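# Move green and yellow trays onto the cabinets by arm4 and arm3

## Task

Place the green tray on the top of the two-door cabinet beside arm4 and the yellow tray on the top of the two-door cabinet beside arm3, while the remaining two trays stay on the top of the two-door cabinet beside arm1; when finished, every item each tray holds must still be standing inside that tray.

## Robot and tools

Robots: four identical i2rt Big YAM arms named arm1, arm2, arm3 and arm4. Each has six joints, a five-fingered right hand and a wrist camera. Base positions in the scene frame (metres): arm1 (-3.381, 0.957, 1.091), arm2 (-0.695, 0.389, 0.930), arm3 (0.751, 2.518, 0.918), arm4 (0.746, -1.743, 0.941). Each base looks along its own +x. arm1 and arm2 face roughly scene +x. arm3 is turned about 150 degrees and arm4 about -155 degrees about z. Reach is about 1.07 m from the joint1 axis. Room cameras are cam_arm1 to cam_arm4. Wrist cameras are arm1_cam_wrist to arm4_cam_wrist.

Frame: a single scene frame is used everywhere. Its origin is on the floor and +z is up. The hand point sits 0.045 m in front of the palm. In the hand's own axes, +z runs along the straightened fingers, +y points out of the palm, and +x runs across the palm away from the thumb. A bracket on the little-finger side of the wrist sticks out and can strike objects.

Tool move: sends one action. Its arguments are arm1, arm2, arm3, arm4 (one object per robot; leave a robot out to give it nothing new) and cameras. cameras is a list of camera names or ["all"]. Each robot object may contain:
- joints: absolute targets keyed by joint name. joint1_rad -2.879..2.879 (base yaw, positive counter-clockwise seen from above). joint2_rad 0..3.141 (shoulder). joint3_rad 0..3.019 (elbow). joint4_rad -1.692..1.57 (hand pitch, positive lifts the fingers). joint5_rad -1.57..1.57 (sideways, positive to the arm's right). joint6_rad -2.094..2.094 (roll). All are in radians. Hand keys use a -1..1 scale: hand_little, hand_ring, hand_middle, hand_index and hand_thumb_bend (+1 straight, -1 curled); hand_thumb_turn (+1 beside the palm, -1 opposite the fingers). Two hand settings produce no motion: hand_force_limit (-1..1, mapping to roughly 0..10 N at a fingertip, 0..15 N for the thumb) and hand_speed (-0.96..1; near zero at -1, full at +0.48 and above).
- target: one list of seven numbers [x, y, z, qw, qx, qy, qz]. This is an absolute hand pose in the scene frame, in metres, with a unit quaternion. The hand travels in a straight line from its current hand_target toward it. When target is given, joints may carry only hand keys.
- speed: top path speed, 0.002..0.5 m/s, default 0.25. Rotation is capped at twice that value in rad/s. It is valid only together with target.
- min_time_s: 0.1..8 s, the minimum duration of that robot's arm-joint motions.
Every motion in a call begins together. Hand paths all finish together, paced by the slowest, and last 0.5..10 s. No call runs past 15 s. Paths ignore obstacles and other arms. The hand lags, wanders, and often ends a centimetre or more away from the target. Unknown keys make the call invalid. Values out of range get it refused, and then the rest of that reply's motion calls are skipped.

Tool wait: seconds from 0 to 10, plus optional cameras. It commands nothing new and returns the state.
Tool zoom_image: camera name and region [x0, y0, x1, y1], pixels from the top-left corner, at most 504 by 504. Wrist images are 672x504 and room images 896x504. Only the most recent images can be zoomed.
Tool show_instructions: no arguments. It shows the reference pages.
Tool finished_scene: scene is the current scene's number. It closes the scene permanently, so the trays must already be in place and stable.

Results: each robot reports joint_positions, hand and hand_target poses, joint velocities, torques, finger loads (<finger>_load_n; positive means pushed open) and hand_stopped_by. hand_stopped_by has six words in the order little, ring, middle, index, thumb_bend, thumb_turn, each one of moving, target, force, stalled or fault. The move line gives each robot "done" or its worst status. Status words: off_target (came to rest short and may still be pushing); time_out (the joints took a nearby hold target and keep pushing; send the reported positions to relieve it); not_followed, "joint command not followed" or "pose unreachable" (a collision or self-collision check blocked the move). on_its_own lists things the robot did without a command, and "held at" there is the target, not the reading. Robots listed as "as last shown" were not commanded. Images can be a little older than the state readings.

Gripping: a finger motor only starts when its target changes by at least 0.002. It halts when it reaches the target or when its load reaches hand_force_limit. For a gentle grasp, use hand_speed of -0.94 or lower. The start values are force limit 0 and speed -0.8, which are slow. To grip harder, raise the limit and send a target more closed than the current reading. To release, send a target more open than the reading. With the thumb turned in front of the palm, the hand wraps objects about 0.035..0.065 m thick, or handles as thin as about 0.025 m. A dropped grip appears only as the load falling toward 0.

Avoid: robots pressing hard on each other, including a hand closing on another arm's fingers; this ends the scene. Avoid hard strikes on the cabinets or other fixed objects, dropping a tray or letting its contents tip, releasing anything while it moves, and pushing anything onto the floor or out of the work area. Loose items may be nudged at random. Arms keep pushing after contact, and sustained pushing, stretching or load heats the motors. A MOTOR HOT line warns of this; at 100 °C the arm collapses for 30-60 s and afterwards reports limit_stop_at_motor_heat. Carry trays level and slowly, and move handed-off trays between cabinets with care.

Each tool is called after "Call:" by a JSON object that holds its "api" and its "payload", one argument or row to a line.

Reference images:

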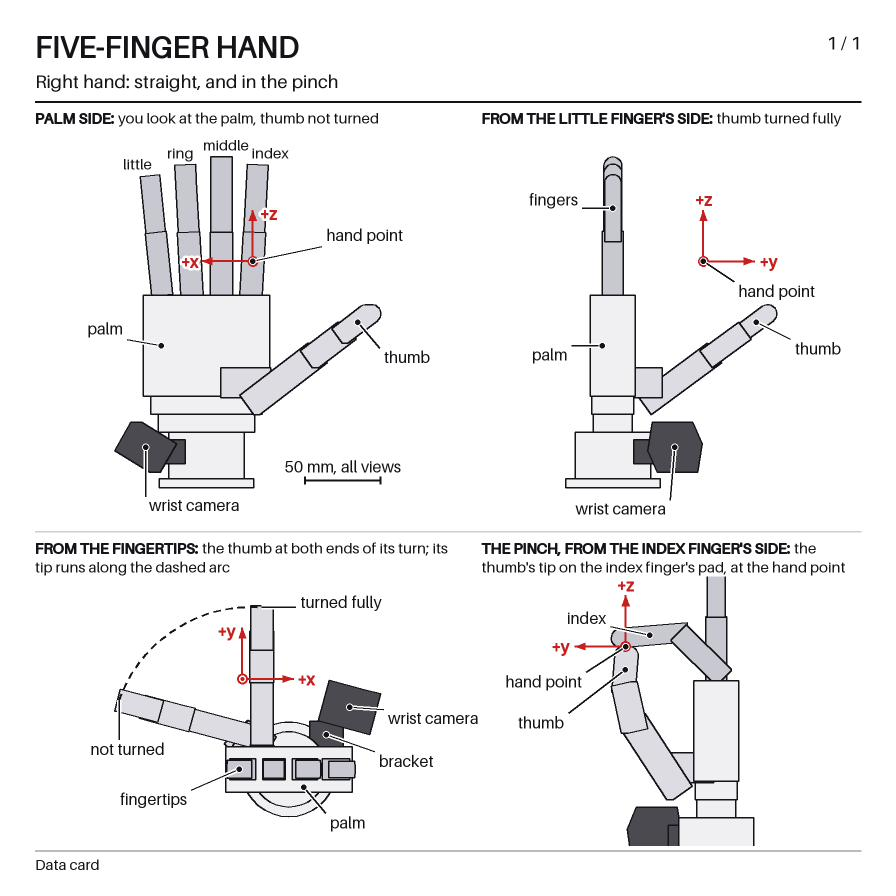

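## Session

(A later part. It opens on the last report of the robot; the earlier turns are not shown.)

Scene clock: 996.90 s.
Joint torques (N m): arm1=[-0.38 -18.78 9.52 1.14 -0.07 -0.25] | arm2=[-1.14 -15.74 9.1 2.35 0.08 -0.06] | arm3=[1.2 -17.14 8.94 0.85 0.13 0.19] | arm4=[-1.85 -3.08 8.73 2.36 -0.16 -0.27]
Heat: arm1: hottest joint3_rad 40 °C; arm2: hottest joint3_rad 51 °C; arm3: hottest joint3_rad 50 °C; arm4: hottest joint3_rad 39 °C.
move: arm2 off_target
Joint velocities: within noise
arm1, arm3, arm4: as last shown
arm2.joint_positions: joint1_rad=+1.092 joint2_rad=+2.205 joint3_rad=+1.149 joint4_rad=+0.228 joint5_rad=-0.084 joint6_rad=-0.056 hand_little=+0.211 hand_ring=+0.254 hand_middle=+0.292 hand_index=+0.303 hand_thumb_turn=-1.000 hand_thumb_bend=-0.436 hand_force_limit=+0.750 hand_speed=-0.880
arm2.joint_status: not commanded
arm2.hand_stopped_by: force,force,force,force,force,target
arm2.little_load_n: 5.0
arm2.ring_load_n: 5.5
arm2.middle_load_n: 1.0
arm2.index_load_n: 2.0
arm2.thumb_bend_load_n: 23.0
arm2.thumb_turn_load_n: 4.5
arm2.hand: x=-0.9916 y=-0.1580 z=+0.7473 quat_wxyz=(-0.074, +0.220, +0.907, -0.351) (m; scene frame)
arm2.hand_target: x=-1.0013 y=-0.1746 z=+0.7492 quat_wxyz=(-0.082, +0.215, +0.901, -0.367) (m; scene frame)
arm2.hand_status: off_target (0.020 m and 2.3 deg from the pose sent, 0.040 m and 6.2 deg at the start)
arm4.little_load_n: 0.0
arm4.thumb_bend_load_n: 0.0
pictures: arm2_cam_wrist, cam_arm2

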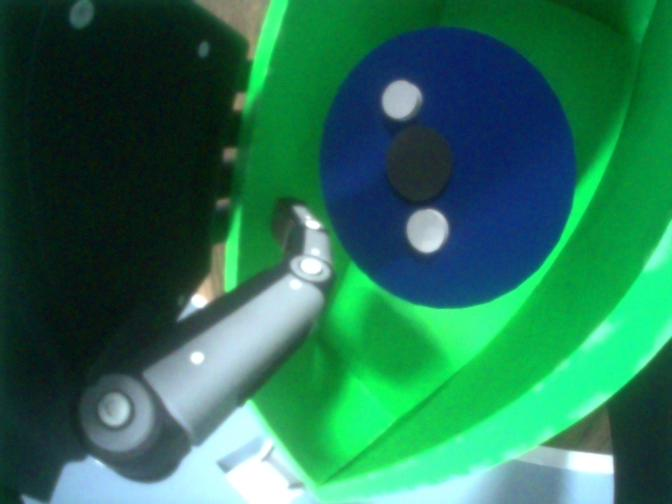

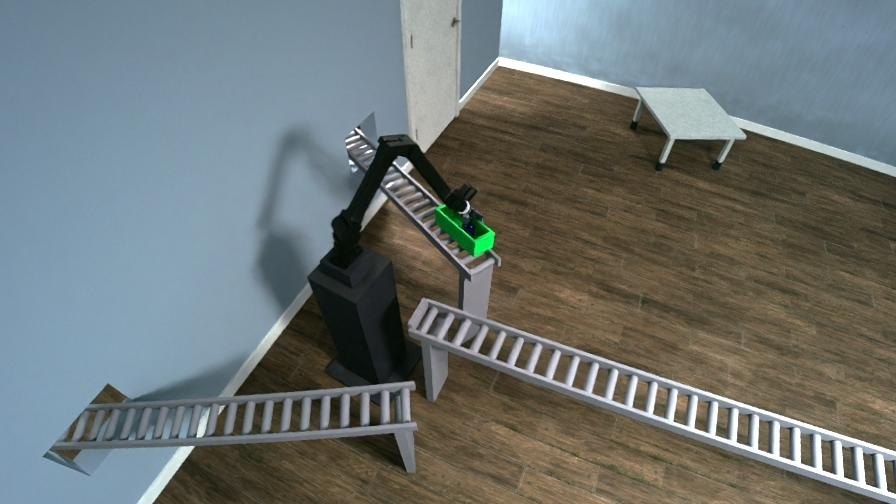

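Call:
{"api": "move", "payload": {
  "arm2": {"target": [-1.0, -0.168, 0.80, -0.0874, 0.2164, 0.9015, -0.3643], "speed": 0.08},
  "cameras": ["arm2_cam_wrist", "cam_arm2"]
}}

Call:
{"api": "zoom_image", "payload": {
  "camera": "cam_arm2",
  "region": [410, 170, 530, 290]
}}

Scene clock: 1000.30 s.
Joint torques (N m): arm1=[-0.5 -18.73 9.51 1.17 -0.06 -0.24] | arm2=[-0.91 -21.48 7.41 1.22 0.05 -0.08] | arm3=[1.26 -17.2 8.94 0.87 0.13 0.19] | arm4=[-1.14 -2.84 8.8 2.47 -0.17 -0.3]
Heat: arm1: hottest joint3_rad 40 °C; arm2: hottest joint3_rad 51 °C; arm3: hottest joint3_rad 50 °C; arm4: hottest joint3_rad 39 °C.
move: arm2 off_target
Joint velocities: within noise
arm1, arm3, arm4: as last shown
arm2.joint_positions: joint1_rad=+1.094 joint2_rad=+2.155 joint3_rad=+1.133 joint4_rad=+0.172 joint5_rad=-0.058 joint6_rad=-0.056 hand_little=+0.211 hand_ring=+0.254 hand_middle=+0.292 hand_index=+0.303 hand_thumb_turn=-1.000 hand_thumb_bend=-0.436 hand_force_limit=+0.750 hand_speed=-0.880
arm2.joint_status: not commanded
arm2.hand_stopped_by: force,force,force,force,force,target
arm2.little_load_n: 4.0
arm2.ring_load_n: 6.0
arm2.middle_load_n: 2.5
arm2.index_load_n: 2.5
arm2.thumb_bend_load_n: 24.0
arm2.thumb_turn_load_n: 4.5
arm2.hand: x=-0.9912 y=-0.1500 z=+0.7641 quat_wxyz=(-0.082, +0.225, +0.910, -0.338) (m; scene frame)
arm2.hand_target: x=-1.0010 y=-0.1672 z=+0.7977 quat_wxyz=(-0.092, +0.218, +0.902, -0.362) (m; scene frame)
arm2.hand_status: off_target (0.041 m and 3.4 deg from the pose sent, 0.054 m and 2.3 deg at the start)
arm3.index_load_n: -0.5
pictures: arm2_cam_wrist, cam_arm2

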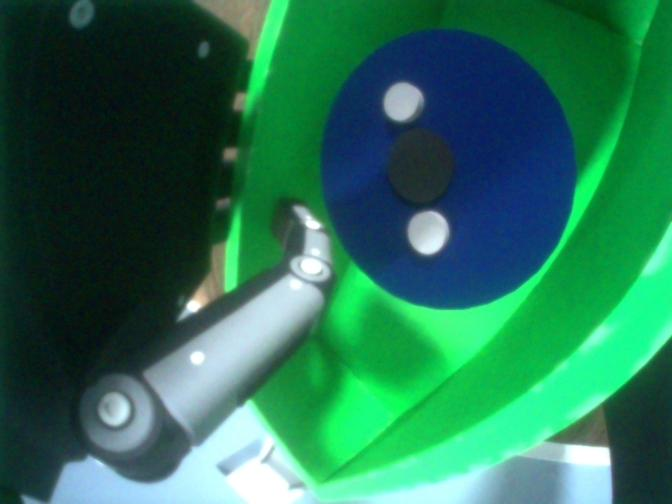

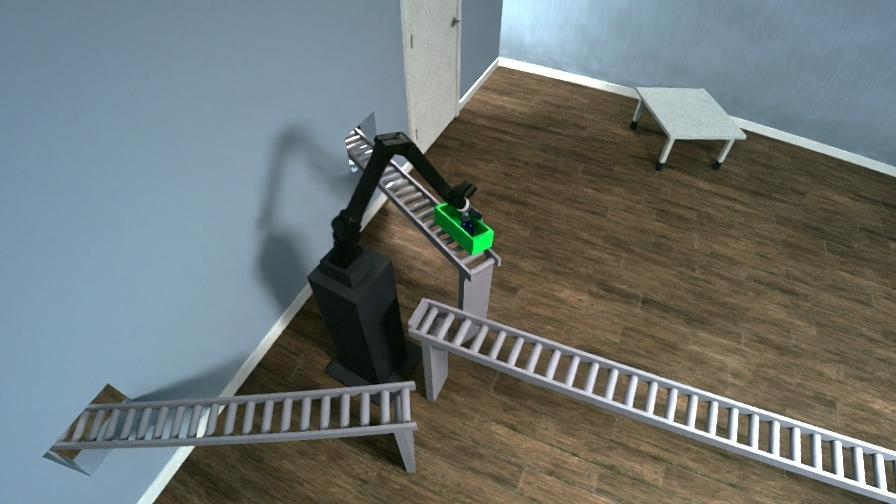

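Scaled by 4.200 from the camera's 896x504 image, which has a finer 1280x720 frame.

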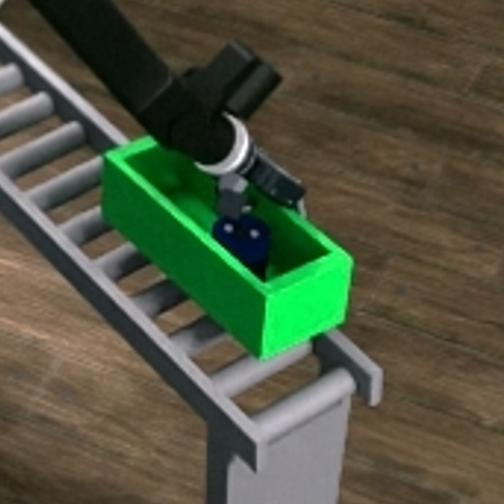

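Call:
{"api": "move", "payload": {
  "arm2": {"target": [-0.990, -0.143, 0.785, -0.0874, 0.2164, 0.9015, -0.3643], "speed": 0.08},
  "cameras": ["arm2_cam_wrist", "cam_arm2"]
}}

Call:
{"api": "zoom_image", "payload": {
  "camera": "cam_arm2",
  "region": [410, 170, 530, 290]
}}

Scene clock: 1003.37 s.
Joint torques (N m): arm1=[-0.44 -18.78 9.5 1.14 -0.06 -0.24] | arm2=[-2.2 -20.42 6.49 2.62 -0.21 -0.09] | arm3=[1.26 -17.2 8.94 0.84 0.13 0.18] | arm4=[-1.26 -3.43 8.69 2.51 -0.15 -0.29]
Heat: arm1: hottest joint3_rad 40 °C; arm2: hottest joint3_rad 50 °C; arm3: hottest joint3_rad 50 °C; arm4: hottest joint3_rad 39 °C.
move: arm2 off_target
Joint velocities: within noise
arm1, arm3, arm4: as last shown
arm1.index_load_n: -0.5
arm1.thumb_bend_load_n: 0.5
arm2.joint_positions: joint1_rad=+1.094 joint2_rad=+2.144 joint3_rad=+1.048 joint4_rad=+0.206 joint5_rad=-0.068 joint6_rad=-0.059 hand_little=+0.211 hand_ring=+0.254 hand_middle=+0.292 hand_index=+0.303 hand_thumb_turn=-1.000 hand_thumb_bend=-0.436 hand_force_limit=+0.750 hand_speed=-0.880
arm2.joint_status: not commanded
arm2.hand_stopped_by: force,force,force,force,force,target
arm2.little_load_n: 4.0
arm2.ring_load_n: 6.0
arm2.middle_load_n: 3.0
arm2.index_load_n: 2.5
arm2.thumb_bend_load_n: 24.0
arm2.thumb_turn_load_n: 4.5
arm2.hand: x=-0.9695 y=-0.1191 z=+0.7489 quat_wxyz=(-0.072, +0.224, +0.917, -0.321) (m; scene frame)
arm2.hand_target: x=-0.9895 y=-0.1420 z=+0.7849 quat_wxyz=(-0.088, +0.216, +0.902, -0.364) (m; scene frame)
arm2.hand_status: off_target (0.048 m and 5.6 deg from the pose sent, 0.022 m and 3.4 deg at the start)
arm3.index_load_n: 0.0
arm3.thumb_bend_load_n: 0.5
pictures: arm2_cam_wrist, cam_arm2

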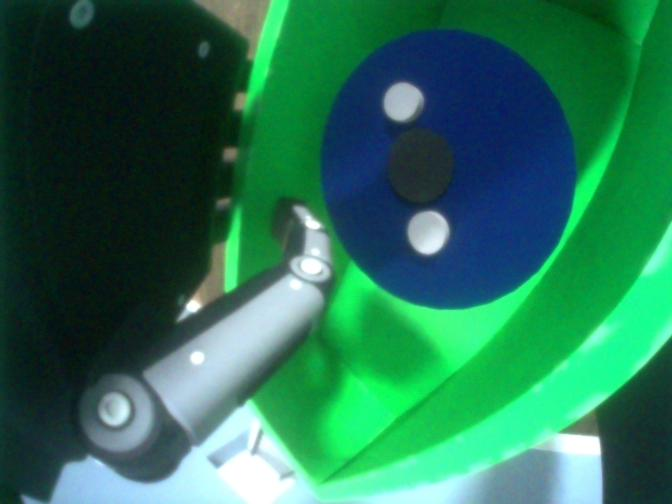

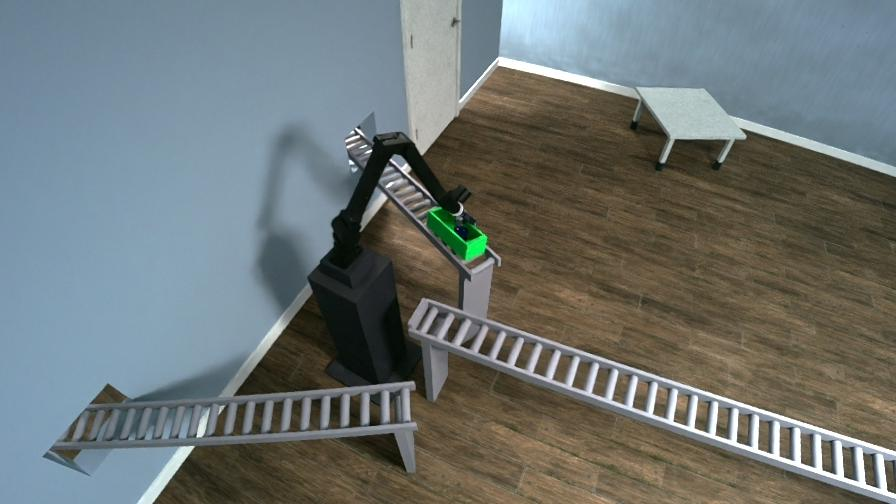

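Scaled by 4.200 from the camera's 896x504 image, which has a finer 1280x720 frame.

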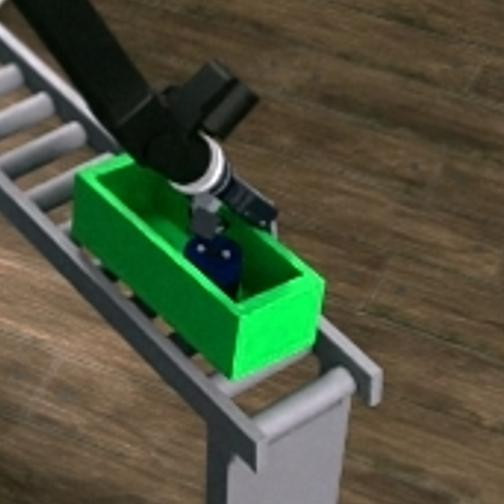

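Call:
{"api": "move", "payload": {
  "arm2": {"target": [-0.995, -0.155, 0.755, -0.0874, 0.2164, 0.9015, -0.3643], "speed": 0.06},
  "arm4": {"joints": {"hand_thumb_turn": -1, "hand_thumb_bend": 0.25, "hand_little": 0.55, "hand_ring": 0.55, "hand_middle": 0.55, "hand_index": 0.55}},
  "cameras": ["cam_arm2", "cam_arm4", "arm2_cam_wrist"]
}}

Scene clock: 1026.00 s.
Joint torques (N m): arm1=[-0.44 -18.84 9.51 1.13 -0.06 -0.24] | arm2=[-1.49 -17.9 9.25 2.67 -0.11 -0.05] | arm3=[1.32 -17.14 8.92 0.84 0.13 0.19] | arm4=[-1.55 -3.14 8.7 2.51 -0.15 -0.3]
Heat: arm1: hottest joint3_rad 40 °C; arm2: hottest joint3_rad 48 °C; arm3: hottest joint3_rad 50 °C; arm4: hottest joint3_rad 39 °C.
move: arm2 moving; arm4 done
Joint velocities: within noise
arm1, arm3: as last shown
arm1.index_load_n: 0.0
arm1.thumb_bend_load_n: -0.5
arm2.joint_positions: joint1_rad=+1.094 joint2_rad=+2.191 joint3_rad=+1.063 joint4_rad=+0.243 joint5_rad=-0.082 joint6_rad=-0.057 hand_little=+0.211 hand_ring=+0.254 hand_middle=+0.292 hand_index=+0.303 hand_thumb_turn=-1.000 hand_thumb_bend=-0.436 hand_force_limit=+0.750 hand_speed=-0.880
arm2.joint_status: not commanded
arm2.hand_stopped_by: force,force,force,force,force,target
arm2.little_load_n: 4.0
arm2.ring_load_n: 5.5
arm2.middle_load_n: 2.5
arm2.index_load_n: 2.5
arm2.thumb_bend_load_n: 24.5
arm2.thumb_turn_load_n: 5.0
arm2.hand: x=-0.9687 y=-0.1227 z=+0.7317 quat_wxyz=(-0.066, +0.223, +0.917, -0.325) (m; scene frame)
arm2.hand_target: x=-0.9921 y=-0.1551 z=+0.7577 quat_wxyz=(-0.082, +0.215, +0.901, -0.367) (m; scene frame)
arm2.hand_status: moving (0.048 m and 5.4 deg from the pose sent, 0.044 m and 5.6 deg at the start)
arm3.thumb_bend_load_n: 0.0
arm4.joint_positions: joint1_rad=-0.150 joint2_rad=+0.963 joint3_rad=+1.058 joint4_rad=-1.162 joint5_rad=+0.005 joint6_rad=-1.238 hand_little=+0.550 hand_ring=+0.550 hand_middle=+0.550 hand_index=+0.550 hand_thumb_turn=-1.000 hand_thumb_bend=+0.250 hand_force_limit=+0.000 hand_speed=-0.800
arm4.joint_status: all done
arm4.hand_stopped_by: target,target,target,target,target,target
arm4.little_load_n: 0.0
arm4.ring_load_n: 0.0
arm4.middle_load_n: 0.0
arm4.index_load_n: 0.0
arm4.thumb_bend_load_n: 0.0
arm4.thumb_turn_load_n: 0.5
arm4.hand: x=+0.9923 y=-1.9649 z=+1.1989 quat_wxyz=(+0.032, +0.868, -0.429, +0.248) (m; scene frame)
arm4.hand_target: x=+0.9956 y=-1.9672 z=+1.1905 quat_wxyz=(+0.032, +0.872, -0.422, +0.246) (m; scene frame)
arm4.hand_status: not commanded
pictures: arm2_cam_wrist, cam_arm2, cam_arm4

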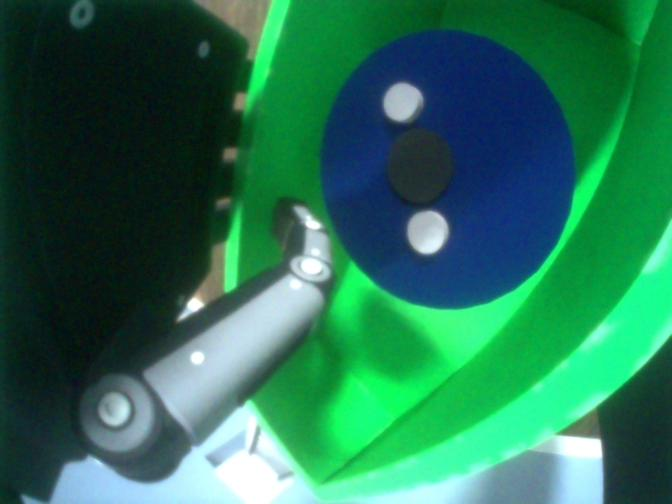

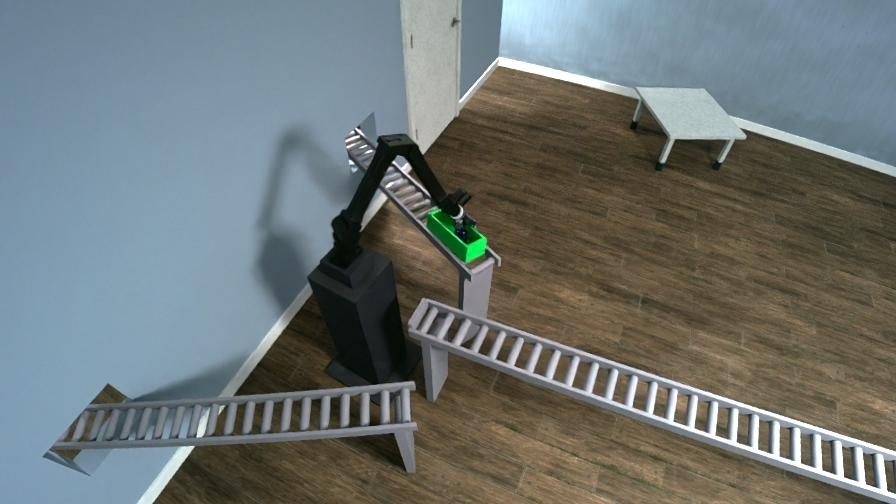

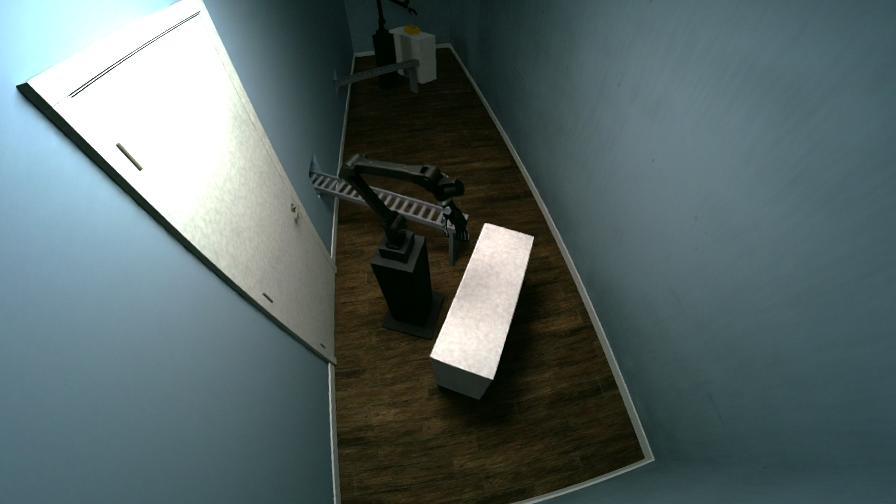

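Call:
{"api": "zoom_image", "payload": {
  "camera": "cam_arm2",
  "region": [410, 170, 530, 290]
}}

Call:
{"api": "zoom_image", "payload": {
  "camera": "cam_arm4",
  "region": [370, 140, 570, 400]
}}

Scaled by 4.200 from the camera's 896x504 image, which has a finer 1280x720 frame.

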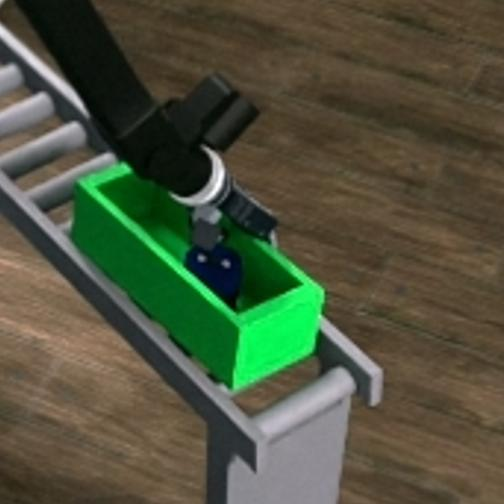

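Scaled by 1.938 from the camera's 896x504 image, which has a finer 1280x720 frame.

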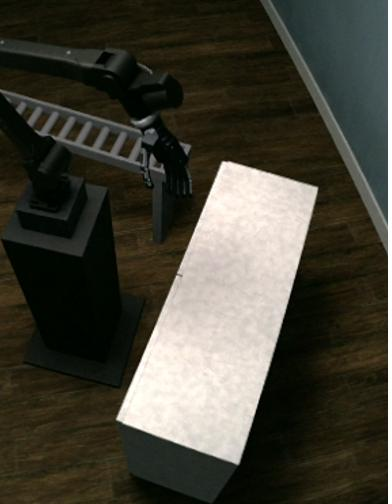

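Call:
{"api": "move", "payload": {
  "arm2": {"target": [-0.996, -0.158, 0.737, -0.0874, 0.2164, 0.9015, -0.3643], "speed": 0.05},
  "cameras": ["cam_arm2"]
}}

Call:
{"api": "zoom_image", "payload": {
  "camera": "cam_arm2",
  "region": [410, 170, 530, 290]
}}

Scene clock: 1030.83 s.
Joint torques (N m): arm1=[-0.5 -18.73 9.48 1.17 -0.06 -0.24] | arm2=[-1.79 -16.09 9.05 2.54 0.11 -0.08] | arm3=[1.26 -17.08 8.92 0.85 0.14 0.19] | arm4=[-1.49 -3.25 8.68 2.48 -0.14 -0.27]
Heat: arm1: hottest joint3_rad 40 °C; arm2: hottest joint3_rad 47 °C; arm3: hottest joint3_rad 50 °C; arm4: hottest joint3_rad 39 °C.
move: arm2 off_target
Joint velocities: within noise
arm1, arm3, arm4: as last shown
arm1.thumb_bend_load_n: 0.0
arm2.joint_positions: joint1_rad=+1.094 joint2_rad=+2.216 joint3_rad=+1.088 joint4_rad=+0.274 joint5_rad=-0.078 joint6_rad=-0.057 hand_little=+0.211 hand_ring=+0.254 hand_middle=+0.292 hand_index=+0.303 hand_thumb_turn=-1.000 hand_thumb_bend=-0.435 hand_force_limit=+0.750 hand_speed=-0.880
arm2.joint_status: not commanded
arm2.hand_stopped_by: force,force,force,force,force,target
arm2.little_load_n: 2.5
arm2.ring_load_n: 4.5
arm2.middle_load_n: 2.0
arm2.index_load_n: 2.5
arm2.thumb_bend_load_n: 24.0
arm2.thumb_turn_load_n: 5.0
arm2.hand: x=-0.9769 y=-0.1341 z=+0.7283 quat_wxyz=(-0.072, +0.221, +0.912, -0.338) (m; scene frame)
arm2.hand_target: x=-0.9949 y=-0.1574 z=+0.7379 quat_wxyz=(-0.087, +0.216, +0.902, -0.365) (m; scene frame)
arm2.hand_status: off_target (0.032 m and 3.7 deg from the pose sent, 0.045 m and 5.4 deg at the start)
arm4.index_load_n: 0.5
arm4.thumb_turn_load_n: 0.0
pictures: cam_arm2

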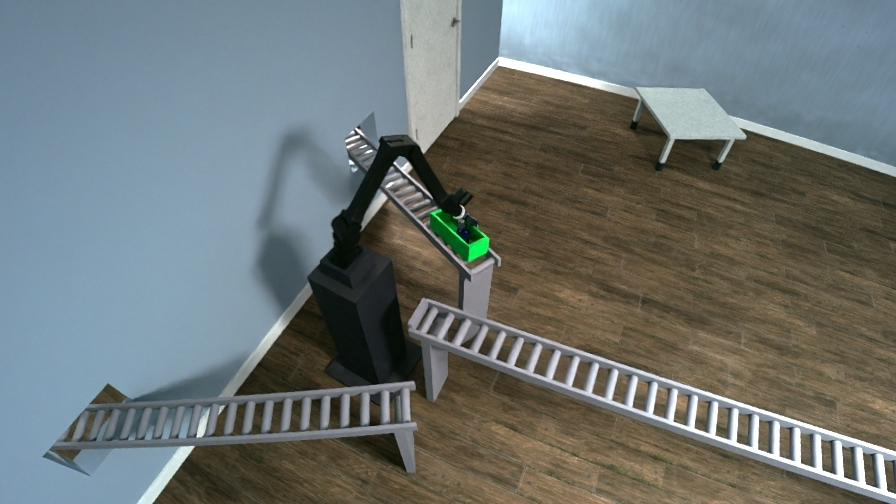

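Scaled by 4.200 from the camera's 896x504 image, which has a finer 1280x720 frame.

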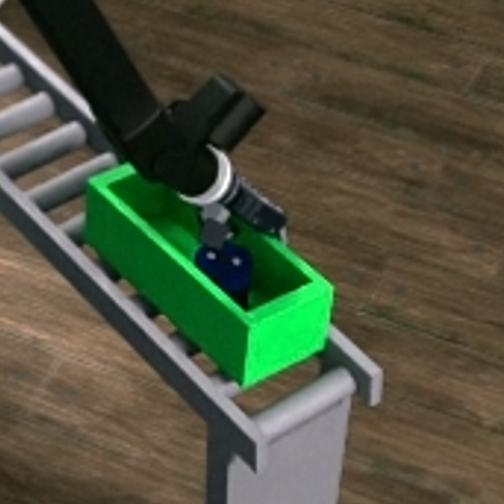

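Call:
{"api": "move", "payload": {
  "arm2": {"joints": {"hand_thumb_bend": 0.2, "hand_little": 0.5, "hand_ring": 0.5, "hand_middle": 0.5, "hand_index": 0.5, "hand_speed": -0.7}},
  "cameras": ["cam_arm2"]
}}

Call:
{"api": "zoom_image", "payload": {
  "camera": "cam_arm2",
  "region": [410, 170, 530, 290]
}}

Scene clock: 1033.90 s.
Joint torques (N m): arm1=[-0.44 -18.78 9.52 1.16 -0.06 -0.23] | arm2=[-1.49 -16.15 7.43 2.17 0 -0.05] | arm3=[1.32 -17.14 8.94 0.87 0.13 0.18] | arm4=[-1.14 -3.55 8.75 2.44 -0.14 -0.3]
Heat: arm1: hottest joint3_rad 40 °C; arm2: hottest joint3_rad 47 °C; arm3: hottest joint3_rad 50 °C; arm4: hottest joint3_rad 39 °C.
move: arm2 done
Joint velocities: within noise
arm1.joint_positions: joint1_rad=+1.627 joint2_rad=+1.920 joint3_rad=+1.186 joint4_rad=-0.052 joint5_rad=+0.021 joint6_rad=+0.046 hand_little=+0.450 hand_ring=+0.450 hand_middle=+0.450 hand_index=+0.450 hand_thumb_turn=-1.000 hand_thumb_bend=+0.250 hand_force_limit=+0.750 hand_speed=-0.700
arm1.joint_status: not commanded
arm1.hand_stopped_by: target,target,target,target,target,target
arm1.little_load_n: 0.0
arm1.ring_load_n: 0.0
arm1.middle_load_n: 0.0
arm1.index_load_n: 0.0
arm1.thumb_bend_load_n: 0.0
arm1.thumb_turn_load_n: 0.0
arm1.hand: x=-3.3247 y=+0.3120 z=+1.0640 quat_wxyz=(+0.005, +0.005, +0.925, -0.381) (m; scene frame)
arm1.hand_target: x=-3.3305 y=+0.2990 z=+1.0789 quat_wxyz=(+0.000, +0.000, +0.921, -0.390) (m; scene frame)
arm1.hand_status: not commanded
arm2.joint_positions: joint1_rad=+1.094 joint2_rad=+2.218 joint3_rad=+1.111 joint4_rad=+0.287 joint5_rad=-0.073 joint6_rad=-0.057 hand_little=+0.500 hand_ring=+0.500 hand_middle=+0.500 hand_index=+0.500 hand_thumb_turn=-1.000 hand_thumb_bend=+0.200 hand_force_limit=+0.750 hand_speed=-0.700
arm2.joint_status: all done
arm2.hand_stopped_by: target,target,target,target,target,target
arm2.little_load_n: 0.0
arm2.ring_load_n: 0.0
arm2.middle_load_n: 0.0
arm2.index_load_n: 0.0
arm2.thumb_bend_load_n: -0.5
arm2.thumb_turn_load_n: 0.0
arm2.hand: x=-0.9864 y=-0.1476 z=+0.7358 quat_wxyz=(-0.080, +0.220, +0.906, -0.353) (m; scene frame)
arm2.hand_target: x=-0.9953 y=-0.1575 z=+0.7382 quat_wxyz=(-0.087, +0.216, +0.902, -0.365) (m; scene frame)
arm2.hand_status: not commanded
arm3, arm4: as last shown
arm4.index_load_n: 0.0
arm4.thumb_turn_load_n: 0.5
pictures: cam_arm2

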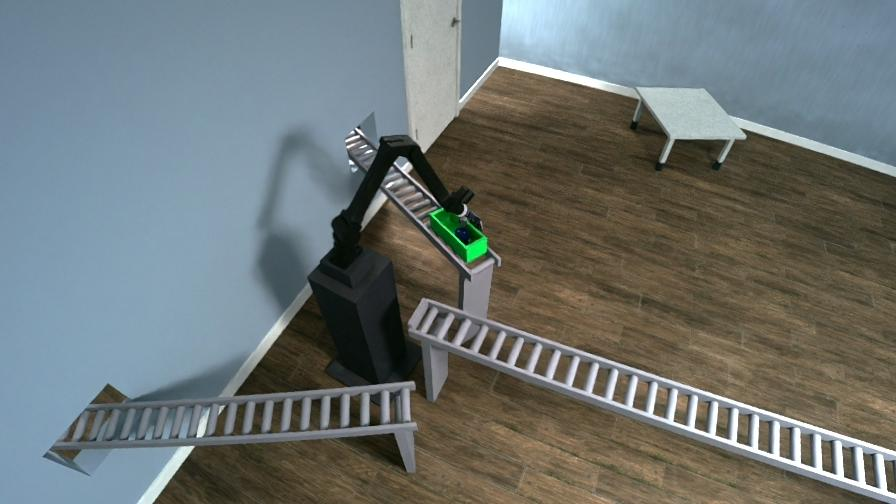

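Scaled by 4.200 from the camera's 896x504 image, which has a finer 1280x720 frame.

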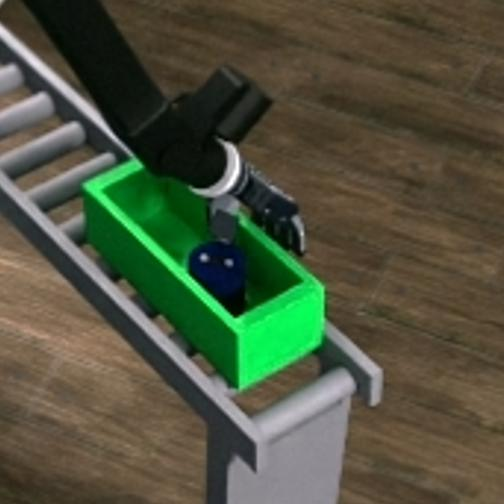

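Call:
{"api": "move", "payload": {
  "arm2": {"target": [-0.99, -0.15, 0.93, -0.0874, 0.2164, 0.9015, -0.3643], "speed": 0.12},
  "arm4": {"joints": {"joint1_rad": 1.48, "joint2_rad": 1.8, "joint3_rad": 1.13, "joint4_rad": -0.12, "joint5_rad": 0, "joint6_rad": 0}, "min_time_s": 5},
  "cameras": ["arm4_cam_wrist", "cam_arm2", "cam_arm4"]
}}

Call:
{"api": "zoom_image", "payload": {
  "camera": "cam_arm4",
  "region": [300, 110, 540, 350]
}}

Scene clock: 1044.27 s.
Joint torques (N m): arm1=[-0.38 -18.78 9.51 1.16 -0.06 -0.24] | arm2=[-1.96 -15.62 10.33 0.96 0.02 -0.05] | arm3=[1.26 -17.08 8.94 0.85 0.13 0.19] | arm4=[-0.97 -12.16 12.81 2.99 -0.08 0.02]
Heat: arm1: hottest joint3_rad 40 °C; arm2: hottest joint3_rad 47 °C; arm3: hottest joint3_rad 50 °C; arm4: hottest joint3_rad 40 °C.
move: arm2 off_target; arm4 done
Joint velocities: within noise
arm1: as last shown
arm2.joint_positions: joint1_rad=+1.094 joint2_rad=+1.819 joint3_rad=+1.096 joint4_rad=-0.087 joint5_rad=-0.061 joint6_rad=-0.057 hand_little=+0.500 hand_ring=+0.500 hand_middle=+0.500 hand_index=+0.500 hand_thumb_turn=-1.000 hand_thumb_bend=+0.200 hand_force_limit=+0.750 hand_speed=-0.700
arm2.joint_status: not commanded
arm2.hand_stopped_by: target,target,target,target,target,target
arm2.little_load_n: 0.0
arm2.ring_load_n: 0.0
arm2.middle_load_n: 0.0
arm2.index_load_n: 0.0
arm2.thumb_bend_load_n: 0.0
arm2.thumb_turn_load_n: 0.0
arm2.hand: x=-0.9860 y=-0.1437 z=+0.9147 quat_wxyz=(-0.087, +0.222, +0.904, -0.356) (m; scene frame)
arm2.hand_target: x=-0.9927 y=-0.1503 z=+0.9279 quat_wxyz=(-0.092, +0.219, +0.901, -0.362) (m; scene frame)
arm2.hand_status: off_target (0.017 m and 1.2 deg from the pose sent, 0.194 m and 1.7 deg at the start)
arm3.joint_positions: joint1_rad=-0.033 joint2_rad=+1.566 joint3_rad=+1.007 joint4_rad=-0.025 joint5_rad=+0.022 joint6_rad=-0.016 hand_little=+0.550 hand_ring=+0.550 hand_middle=+0.550 hand_index=+0.550 hand_thumb_turn=-1.000 hand_thumb_bend=+0.200 hand_force_limit=+0.750 hand_speed=-0.700
arm3.joint_status: not commanded
arm3.hand_stopped_by: target,target,target,target,target,target
arm3.little_load_n: 0.0
arm3.ring_load_n: 0.0
arm3.middle_load_n: 0.0
arm3.index_load_n: 0.0
arm3.thumb_bend_load_n: 0.0
arm3.thumb_turn_load_n: 0.0
arm3.hand: x=+1.2739 y=+2.8149 z=+1.0356 quat_wxyz=(-0.404, +0.749, -0.456, +0.260) (m; scene frame)
arm3.hand_target: x=+1.2658 y=+2.8175 z=+1.0385 quat_wxyz=(-0.403, +0.751, -0.456, +0.256) (m; scene frame)
arm3.hand_status: not commanded
arm4.joint_positions: joint1_rad=+1.473 joint2_rad=+1.782 joint3_rad=+1.073 joint4_rad=-0.145 joint5_rad=+0.002 joint6_rad=-0.017 hand_little=+0.550 hand_ring=+0.550 hand_middle=+0.550 hand_index=+0.550 hand_thumb_turn=-1.000 hand_thumb_bend=+0.250 hand_force_limit=+0.000 hand_speed=-0.800
arm4.joint_status: all done
arm4.hand_stopped_by: target,target,target,target,target,target
arm4.little_load_n: 0.0
arm4.ring_load_n: 0.0
arm4.middle_load_n: 0.0
arm4.index_load_n: 0.0
arm4.thumb_bend_load_n: 0.0
arm4.thumb_turn_load_n: 0.0
arm4.hand: x=+1.0188 y=-1.2215 z=+0.9382 quat_wxyz=(-0.339, +0.905, -0.238, +0.097) (m; scene frame)
arm4.hand_target: x=+1.0318 y=-1.1932 z=+0.9554 quat_wxyz=(-0.368, +0.892, -0.241, +0.100) (m; scene frame)
arm4.hand_status: not commanded
pictures: arm4_cam_wrist, cam_arm2, cam_arm4

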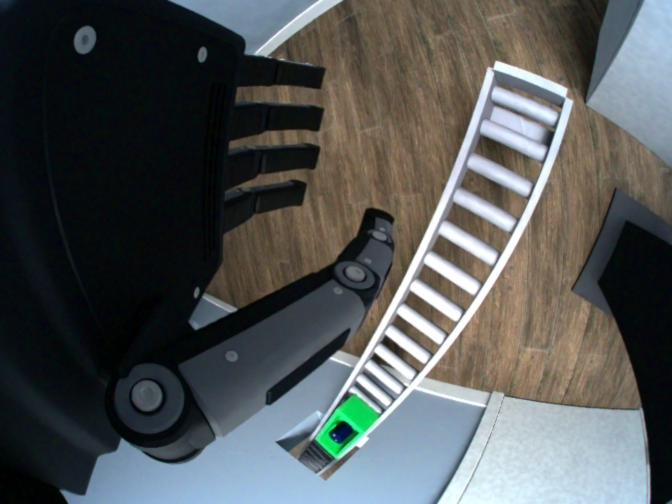

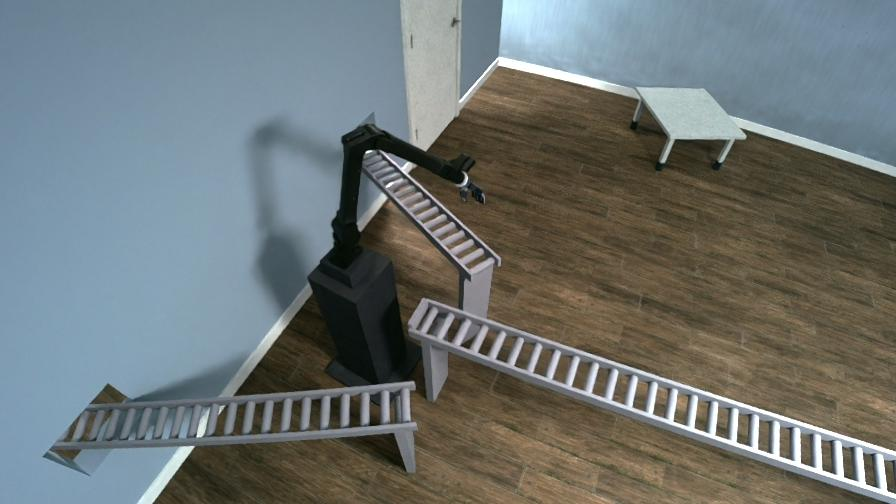

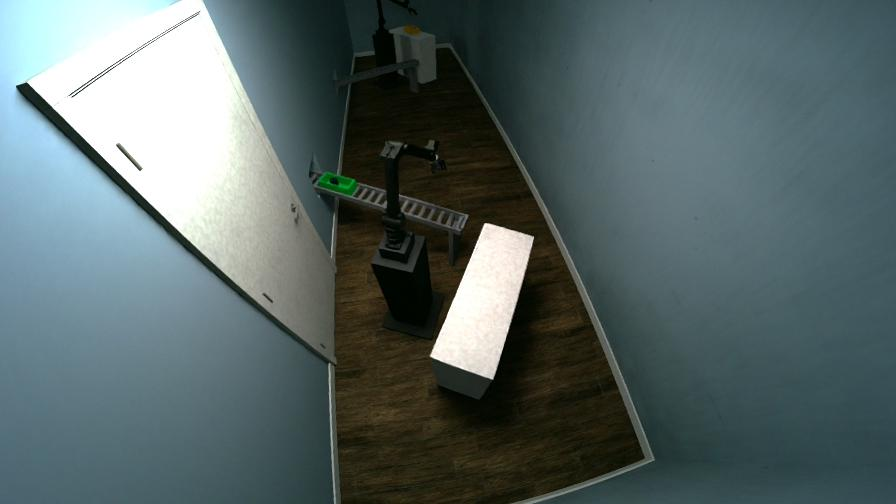

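Scaled by 2.100 from the camera's 896x504 image, which has a finer 1280x720 frame.

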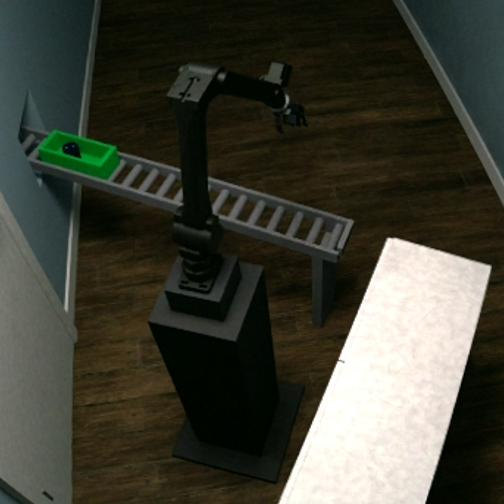

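Call:
{"api": "wait", "payload": {
  "seconds": 4,
  "cameras": ["arm4_cam_wrist", "cam_arm4"]
}}

Call:
{"api": "zoom_image", "payload": {
  "camera": "cam_arm4",
  "region": [380, 140, 550, 310]
}}

Scene clock: 1049.27 s.
Joint torques (N m): arm1=[-0.5 -18.84 9.51 1.11 -0.06 -0.24] | arm2=[-2.2 -16.56 10.19 1.05 0.03 -0.03] | arm3=[1.2 -17.14 8.94 0.85 0.13 0.19] | arm4=[-1.85 -12.69 12.49 2.8 -0.1 0.08]
Heat: arm1: hottest joint3_rad 40 °C; arm2: hottest joint3_rad 47 °C; arm3: hottest joint3_rad 50 °C; arm4: hottest joint3_rad 41 °C.
Joint velocities: within noise
arm1.joint_positions: joint1_rad=+1.627 joint2_rad=+1.920 joint3_rad=+1.186 joint4_rad=-0.052 joint5_rad=+0.021 joint6_rad=+0.046 hand_little=+0.450 hand_ring=+0.450 hand_middle=+0.450 hand_index=+0.450 hand_thumb_turn=-1.000 hand_thumb_bend=+0.250 hand_force_limit=+0.750 hand_speed=-0.700
arm1.joint_status: not commanded
arm1.hand_stopped_by: target,target,target,target,target,target
arm1.little_load_n: 0.0
arm1.ring_load_n: 0.0
arm1.middle_load_n: 0.0
arm1.index_load_n: 0.0
arm1.thumb_bend_load_n: 0.0
arm1.thumb_turn_load_n: 0.0
arm1.hand: x=-3.3247 y=+0.3120 z=+1.0640 quat_wxyz=(+0.005, +0.005, +0.925, -0.381) (m; scene frame)
arm1.hand_target: x=-3.3305 y=+0.2990 z=+1.0789 quat_wxyz=(+0.000, +0.000, +0.921, -0.390) (m; scene frame)
arm1.hand_status: not commanded
arm2.joint_positions: joint1_rad=+1.094 joint2_rad=+1.819 joint3_rad=+1.096 joint4_rad=-0.087 joint5_rad=-0.061 joint6_rad=-0.057 hand_little=+0.500 hand_ring=+0.500 hand_middle=+0.500 hand_index=+0.500 hand_thumb_turn=-1.000 hand_thumb_bend=+0.200 hand_force_limit=+0.750 hand_speed=-0.700
arm2.joint_status: not commanded
arm2.hand_stopped_by: target,target,target,target,target,target
arm2.little_load_n: 0.0
arm2.ring_load_n: 0.0
arm2.middle_load_n: 0.0
arm2.index_load_n: 0.0
arm2.thumb_bend_load_n: 0.0
arm2.thumb_turn_load_n: 0.0
arm2.hand: x=-0.9860 y=-0.1437 z=+0.9147 quat_wxyz=(-0.087, +0.222, +0.904, -0.356) (m; scene frame)
arm2.hand_target: x=-0.9927 y=-0.1503 z=+0.9279 quat_wxyz=(-0.092, +0.219, +0.901, -0.362) (m; scene frame)
arm2.hand_status: off_target (0.017 m and 1.2 deg from the pose sent, 0.194 m and 1.7 deg at the start)
arm3.joint_positions: joint1_rad=-0.033 joint2_rad=+1.566 joint3_rad=+1.007 joint4_rad=-0.025 joint5_rad=+0.022 joint6_rad=-0.016 hand_little=+0.550 hand_ring=+0.550 hand_middle=+0.550 hand_index=+0.550 hand_thumb_turn=-1.000 hand_thumb_bend=+0.200 hand_force_limit=+0.750 hand_speed=-0.700
arm3.joint_status: not commanded
arm3.hand_stopped_by: target,target,target,target,target,target
arm3.little_load_n: 0.0
arm3.ring_load_n: 0.0
arm3.middle_load_n: 0.0
arm3.index_load_n: 0.0
arm3.thumb_bend_load_n: 0.0
arm3.thumb_turn_load_n: 0.0
arm3.hand: x=+1.2739 y=+2.8149 z=+1.0356 quat_wxyz=(-0.404, +0.749, -0.456, +0.260) (m; scene frame)
arm3.hand_target: x=+1.2658 y=+2.8175 z=+1.0385 quat_wxyz=(-0.403, +0.751, -0.456, +0.256) (m; scene frame)
arm3.hand_status: not commanded
arm4.joint_positions: joint1_rad=+1.473 joint2_rad=+1.782 joint3_rad=+1.073 joint4_rad=-0.145 joint5_rad=+0.002 joint6_rad=-0.017 hand_little=+0.550 hand_ring=+0.550 hand_middle=+0.550 hand_index=+0.550 hand_thumb_turn=-1.000 hand_thumb_bend=+0.250 hand_force_limit=+0.000 hand_speed=-0.800
arm4.joint_status: all done
arm4.hand_stopped_by: target,target,target,target,target,target
arm4.little_load_n: 0.0
arm4.ring_load_n: 0.0
arm4.middle_load_n: 0.0
arm4.index_load_n: 0.0
arm4.thumb_bend_load_n: 0.0
arm4.thumb_turn_load_n: 0.0
arm4.hand: x=+1.0188 y=-1.2215 z=+0.9382 quat_wxyz=(-0.339, +0.905, -0.238, +0.097) (m; scene frame)
arm4.hand_target: x=+1.0318 y=-1.1932 z=+0.9554 quat_wxyz=(-0.368, +0.892, -0.241, +0.100) (m; scene frame)
arm4.hand_status: not commanded
wait: 4.00 s; at rest from the start
pictures: arm4_cam_wrist, cam_arm4

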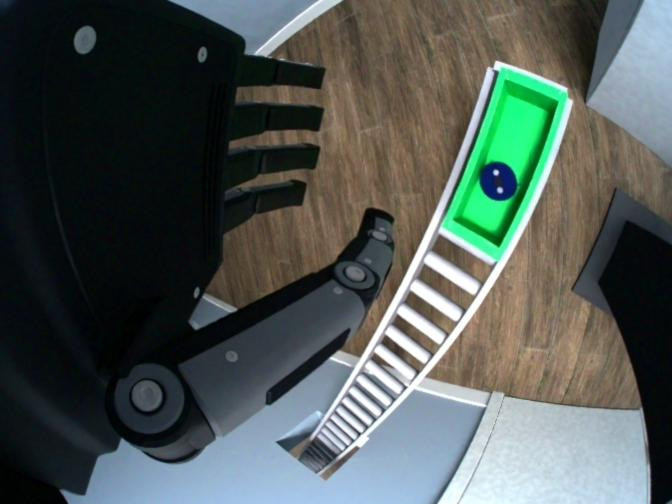

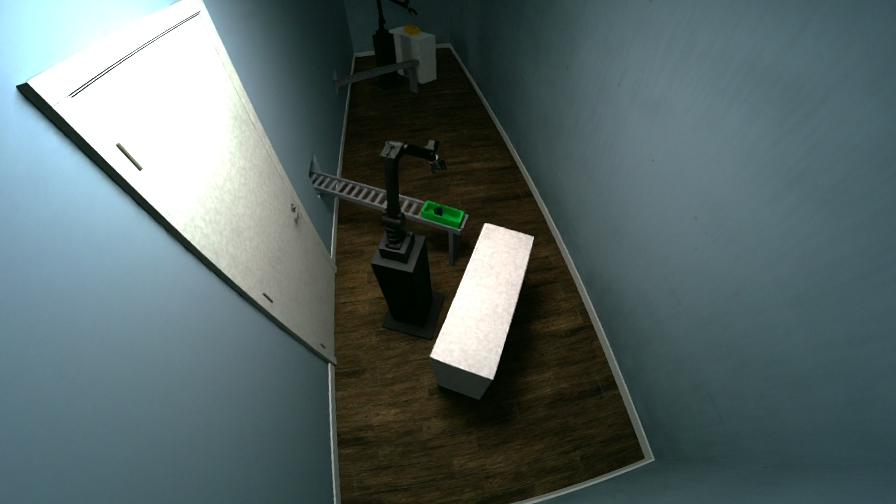

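Scaled by 2.965 from the camera's 896x504 image, which has a finer 1280x720 frame.

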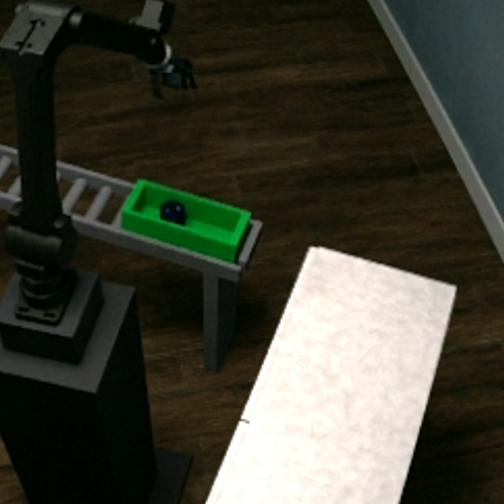

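Call:
{"api": "move", "payload": {
  "arm4": {"target": [1.108, -1.25, 0.70, 0.3319, -0.9118, 0.2274, -0.0828], "speed": 0.15},
  "cameras": ["arm4_cam_wrist"]
}}

Scene clock: 1072.83 s.
Joint torques (N m): arm1=[-0.44 -18.84 9.48 1.16 -0.06 -0.23] | arm2=[-1.67 -16.38 10.19 1.06 0.03 -0.05] | arm3=[1.26 -17.08 8.94 0.85 0.13 0.19] | arm4=[-2.43 -15.38 7.76 2.93 -0.27 -0.25]
Heat: arm1: hottest joint3_rad 41 °C; arm2: hottest joint3_rad 46 °C; arm3: hottest joint3_rad 50 °C; arm4: hottest joint3_rad 44 °C.
move: arm4 off_target
Joint velocities: within noise
arm1, arm2, arm3: as last shown
arm1.index_load_n: 0.5
arm3.little_load_n: -0.5
arm3.index_load_n: -0.5
arm4.joint_positions: joint1_rad=+1.297 joint2_rad=+2.325 joint3_rad=+1.154 joint4_rad=+0.242 joint5_rad=-0.128 joint6_rad=-0.149 hand_little=+0.550 hand_ring=+0.550 hand_middle=+0.550 hand_index=+0.550 hand_thumb_turn=-1.000 hand_thumb_bend=+0.250 hand_force_limit=+0.000 hand_speed=-0.800
arm4.joint_status: not commanded
arm4.hand_stopped_by: target,target,target,target,target,target
arm4.little_load_n: 0.0
arm4.ring_load_n: 0.0
arm4.middle_load_n: 0.0
arm4.index_load_n: 0.0
arm4.thumb_bend_load_n: 0.0
arm4.thumb_turn_load_n: 0.0
arm4.hand: x=+1.0927 y=-1.2677 z=+0.7011 quat_wxyz=(-0.313, +0.915, -0.241, +0.076) (m; scene frame)
arm4.hand_target: x=+1.1113 y=-1.2573 z=+0.7009 quat_wxyz=(-0.329, +0.910, -0.235, +0.088) (m; scene frame)
arm4.hand_status: off_target (0.023 m and 2.8 deg from the pose sent, 0.256 m and 2.3 deg at the start)
pictures: arm4_cam_wrist

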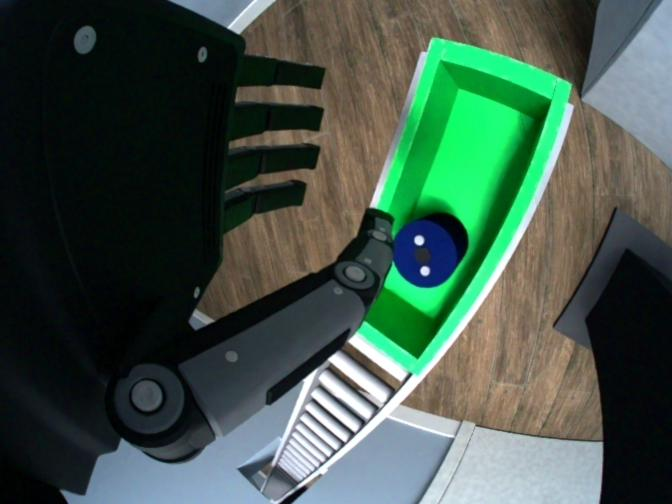

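Call:
{"api": "move", "payload": {
  "arm4": {"target": [1.110, -1.243, 0.60, 0.3319, -0.9118, 0.2274, -0.0828], "speed": 0.08},
  "cameras": ["arm4_cam_wrist"]
}}

Scene clock: 1082.53 s.
Joint torques (N m): arm1=[-0.38 -18.73 9.5 1.14 -0.07 -0.23] | arm2=[-0.97 -15.97 10.37 0.96 0 -0.09] | arm3=[1.2 -17.2 8.92 0.84 0.13 0.18] | arm4=[-0.91 -15.74 6.79 2.76 -0.24 -0.28]
Heat: arm1: hottest joint3_rad 41 °C; arm2: hottest joint3_rad 47 °C; arm3: hottest joint3_rad 50 °C; arm4: hottest joint3_rad 44 °C.
move: arm4 off_target
Joint velocities: within noise
arm1, arm2, arm3: as last shown
arm1.index_load_n: -0.5
arm3.index_load_n: 0.0
arm3.thumb_bend_load_n: 0.5
arm4.joint_positions: joint1_rad=+1.297 joint2_rad=+2.578 joint3_rad=+1.309 joint4_rad=+0.351 joint5_rad=-0.134 joint6_rad=-0.149 hand_little=+0.550 hand_ring=+0.550 hand_middle=+0.550 hand_index=+0.550 hand_thumb_turn=-1.000 hand_thumb_bend=+0.250 hand_force_limit=+0.000 hand_speed=-0.800
arm4.joint_status: not commanded
arm4.hand_stopped_by: target,target,target,target,target,target
arm4.little_load_n: 0.5
arm4.ring_load_n: 0.0
arm4.middle_load_n: 0.0
arm4.index_load_n: 0.0
arm4.thumb_bend_load_n: 0.0
arm4.thumb_turn_load_n: 0.0
arm4.hand: x=+1.1018 y=-1.2554 z=+0.6050 quat_wxyz=(-0.319, +0.914, -0.239, +0.076) (m; scene frame)
arm4.hand_target: x=+1.1096 y=-1.2439 z=+0.6009 quat_wxyz=(-0.332, +0.911, -0.228, +0.083) (m; scene frame)
arm4.hand_status: off_target (0.016 m and 2.2 deg from the pose sent, 0.105 m and 2.8 deg at the start)
pictures: arm4_cam_wrist

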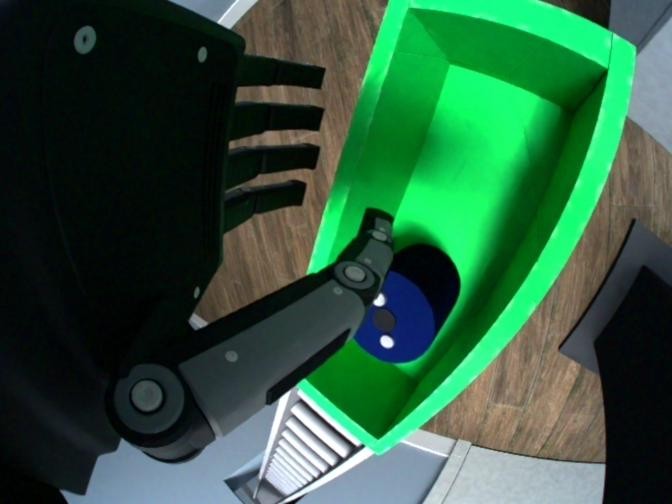

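Call:
{"api": "move", "payload": {
  "arm4": {"target": [1.110, -1.252, 0.545, 0.3319, -0.9118, 0.2274, -0.0828], "speed": 0.06, "joints": {"hand_thumb_bend": -0.1}},
  "cameras": ["arm4_cam_wrist"]
}}

Scene clock: 1089.63 s.
Joint torques (N m): arm1=[-0.44 -18.84 9.51 1.16 -0.06 -0.24] | arm2=[-1.61 -15.91 10.44 1.09 -0.04 -0.08] | arm3=[1.2 -17.14 8.94 0.87 0.13 0.19] | arm4=[-2.32 -16.26 6.19 2.88 -0.27 -0.31]
Heat: arm1: hottest joint3_rad 41 °C; arm2: hottest joint3_rad 47 °C; arm3: hottest joint3_rad 50 °C; arm4: hottest joint3_rad 42 °C.
move: arm4 off_target
Joint velocities: within noise
arm1, arm2, arm3: as last shown
arm1.index_load_n: 0.0
arm3.little_load_n: 0.0
arm3.thumb_bend_load_n: 0.0
arm4.joint_positions: joint1_rad=+1.297 joint2_rad=+2.709 joint3_rad=+1.386 joint4_rad=+0.406 joint5_rad=-0.141 joint6_rad=-0.157 hand_little=+0.550 hand_ring=+0.550 hand_middle=+0.550 hand_index=+0.550 hand_thumb_turn=-1.000 hand_thumb_bend=-0.100 hand_force_limit=+0.000 hand_speed=-0.800
arm4.joint_status: all done
arm4.hand_stopped_by: target,target,target,target,target,target
arm4.little_load_n: 0.0
arm4.ring_load_n: -0.5
arm4.middle_load_n: 0.0
arm4.index_load_n: 0.0
arm4.thumb_bend_load_n: 0.0
arm4.thumb_turn_load_n: 0.0
arm4.hand: x=+1.0989 y=-1.2577 z=+0.5520 quat_wxyz=(-0.320, +0.915, -0.235, +0.075) (m; scene frame)
arm4.hand_target: x=+1.1095 y=-1.2528 z=+0.5456 quat_wxyz=(-0.332, +0.912, -0.228, +0.083) (m; scene frame)
arm4.hand_status: off_target (0.014 m and 1.9 deg from the pose sent, 0.061 m and 2.2 deg at the start)
pictures: arm4_cam_wrist

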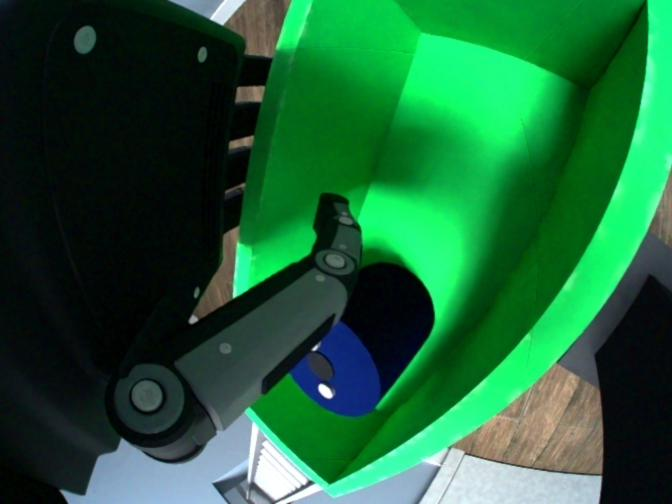

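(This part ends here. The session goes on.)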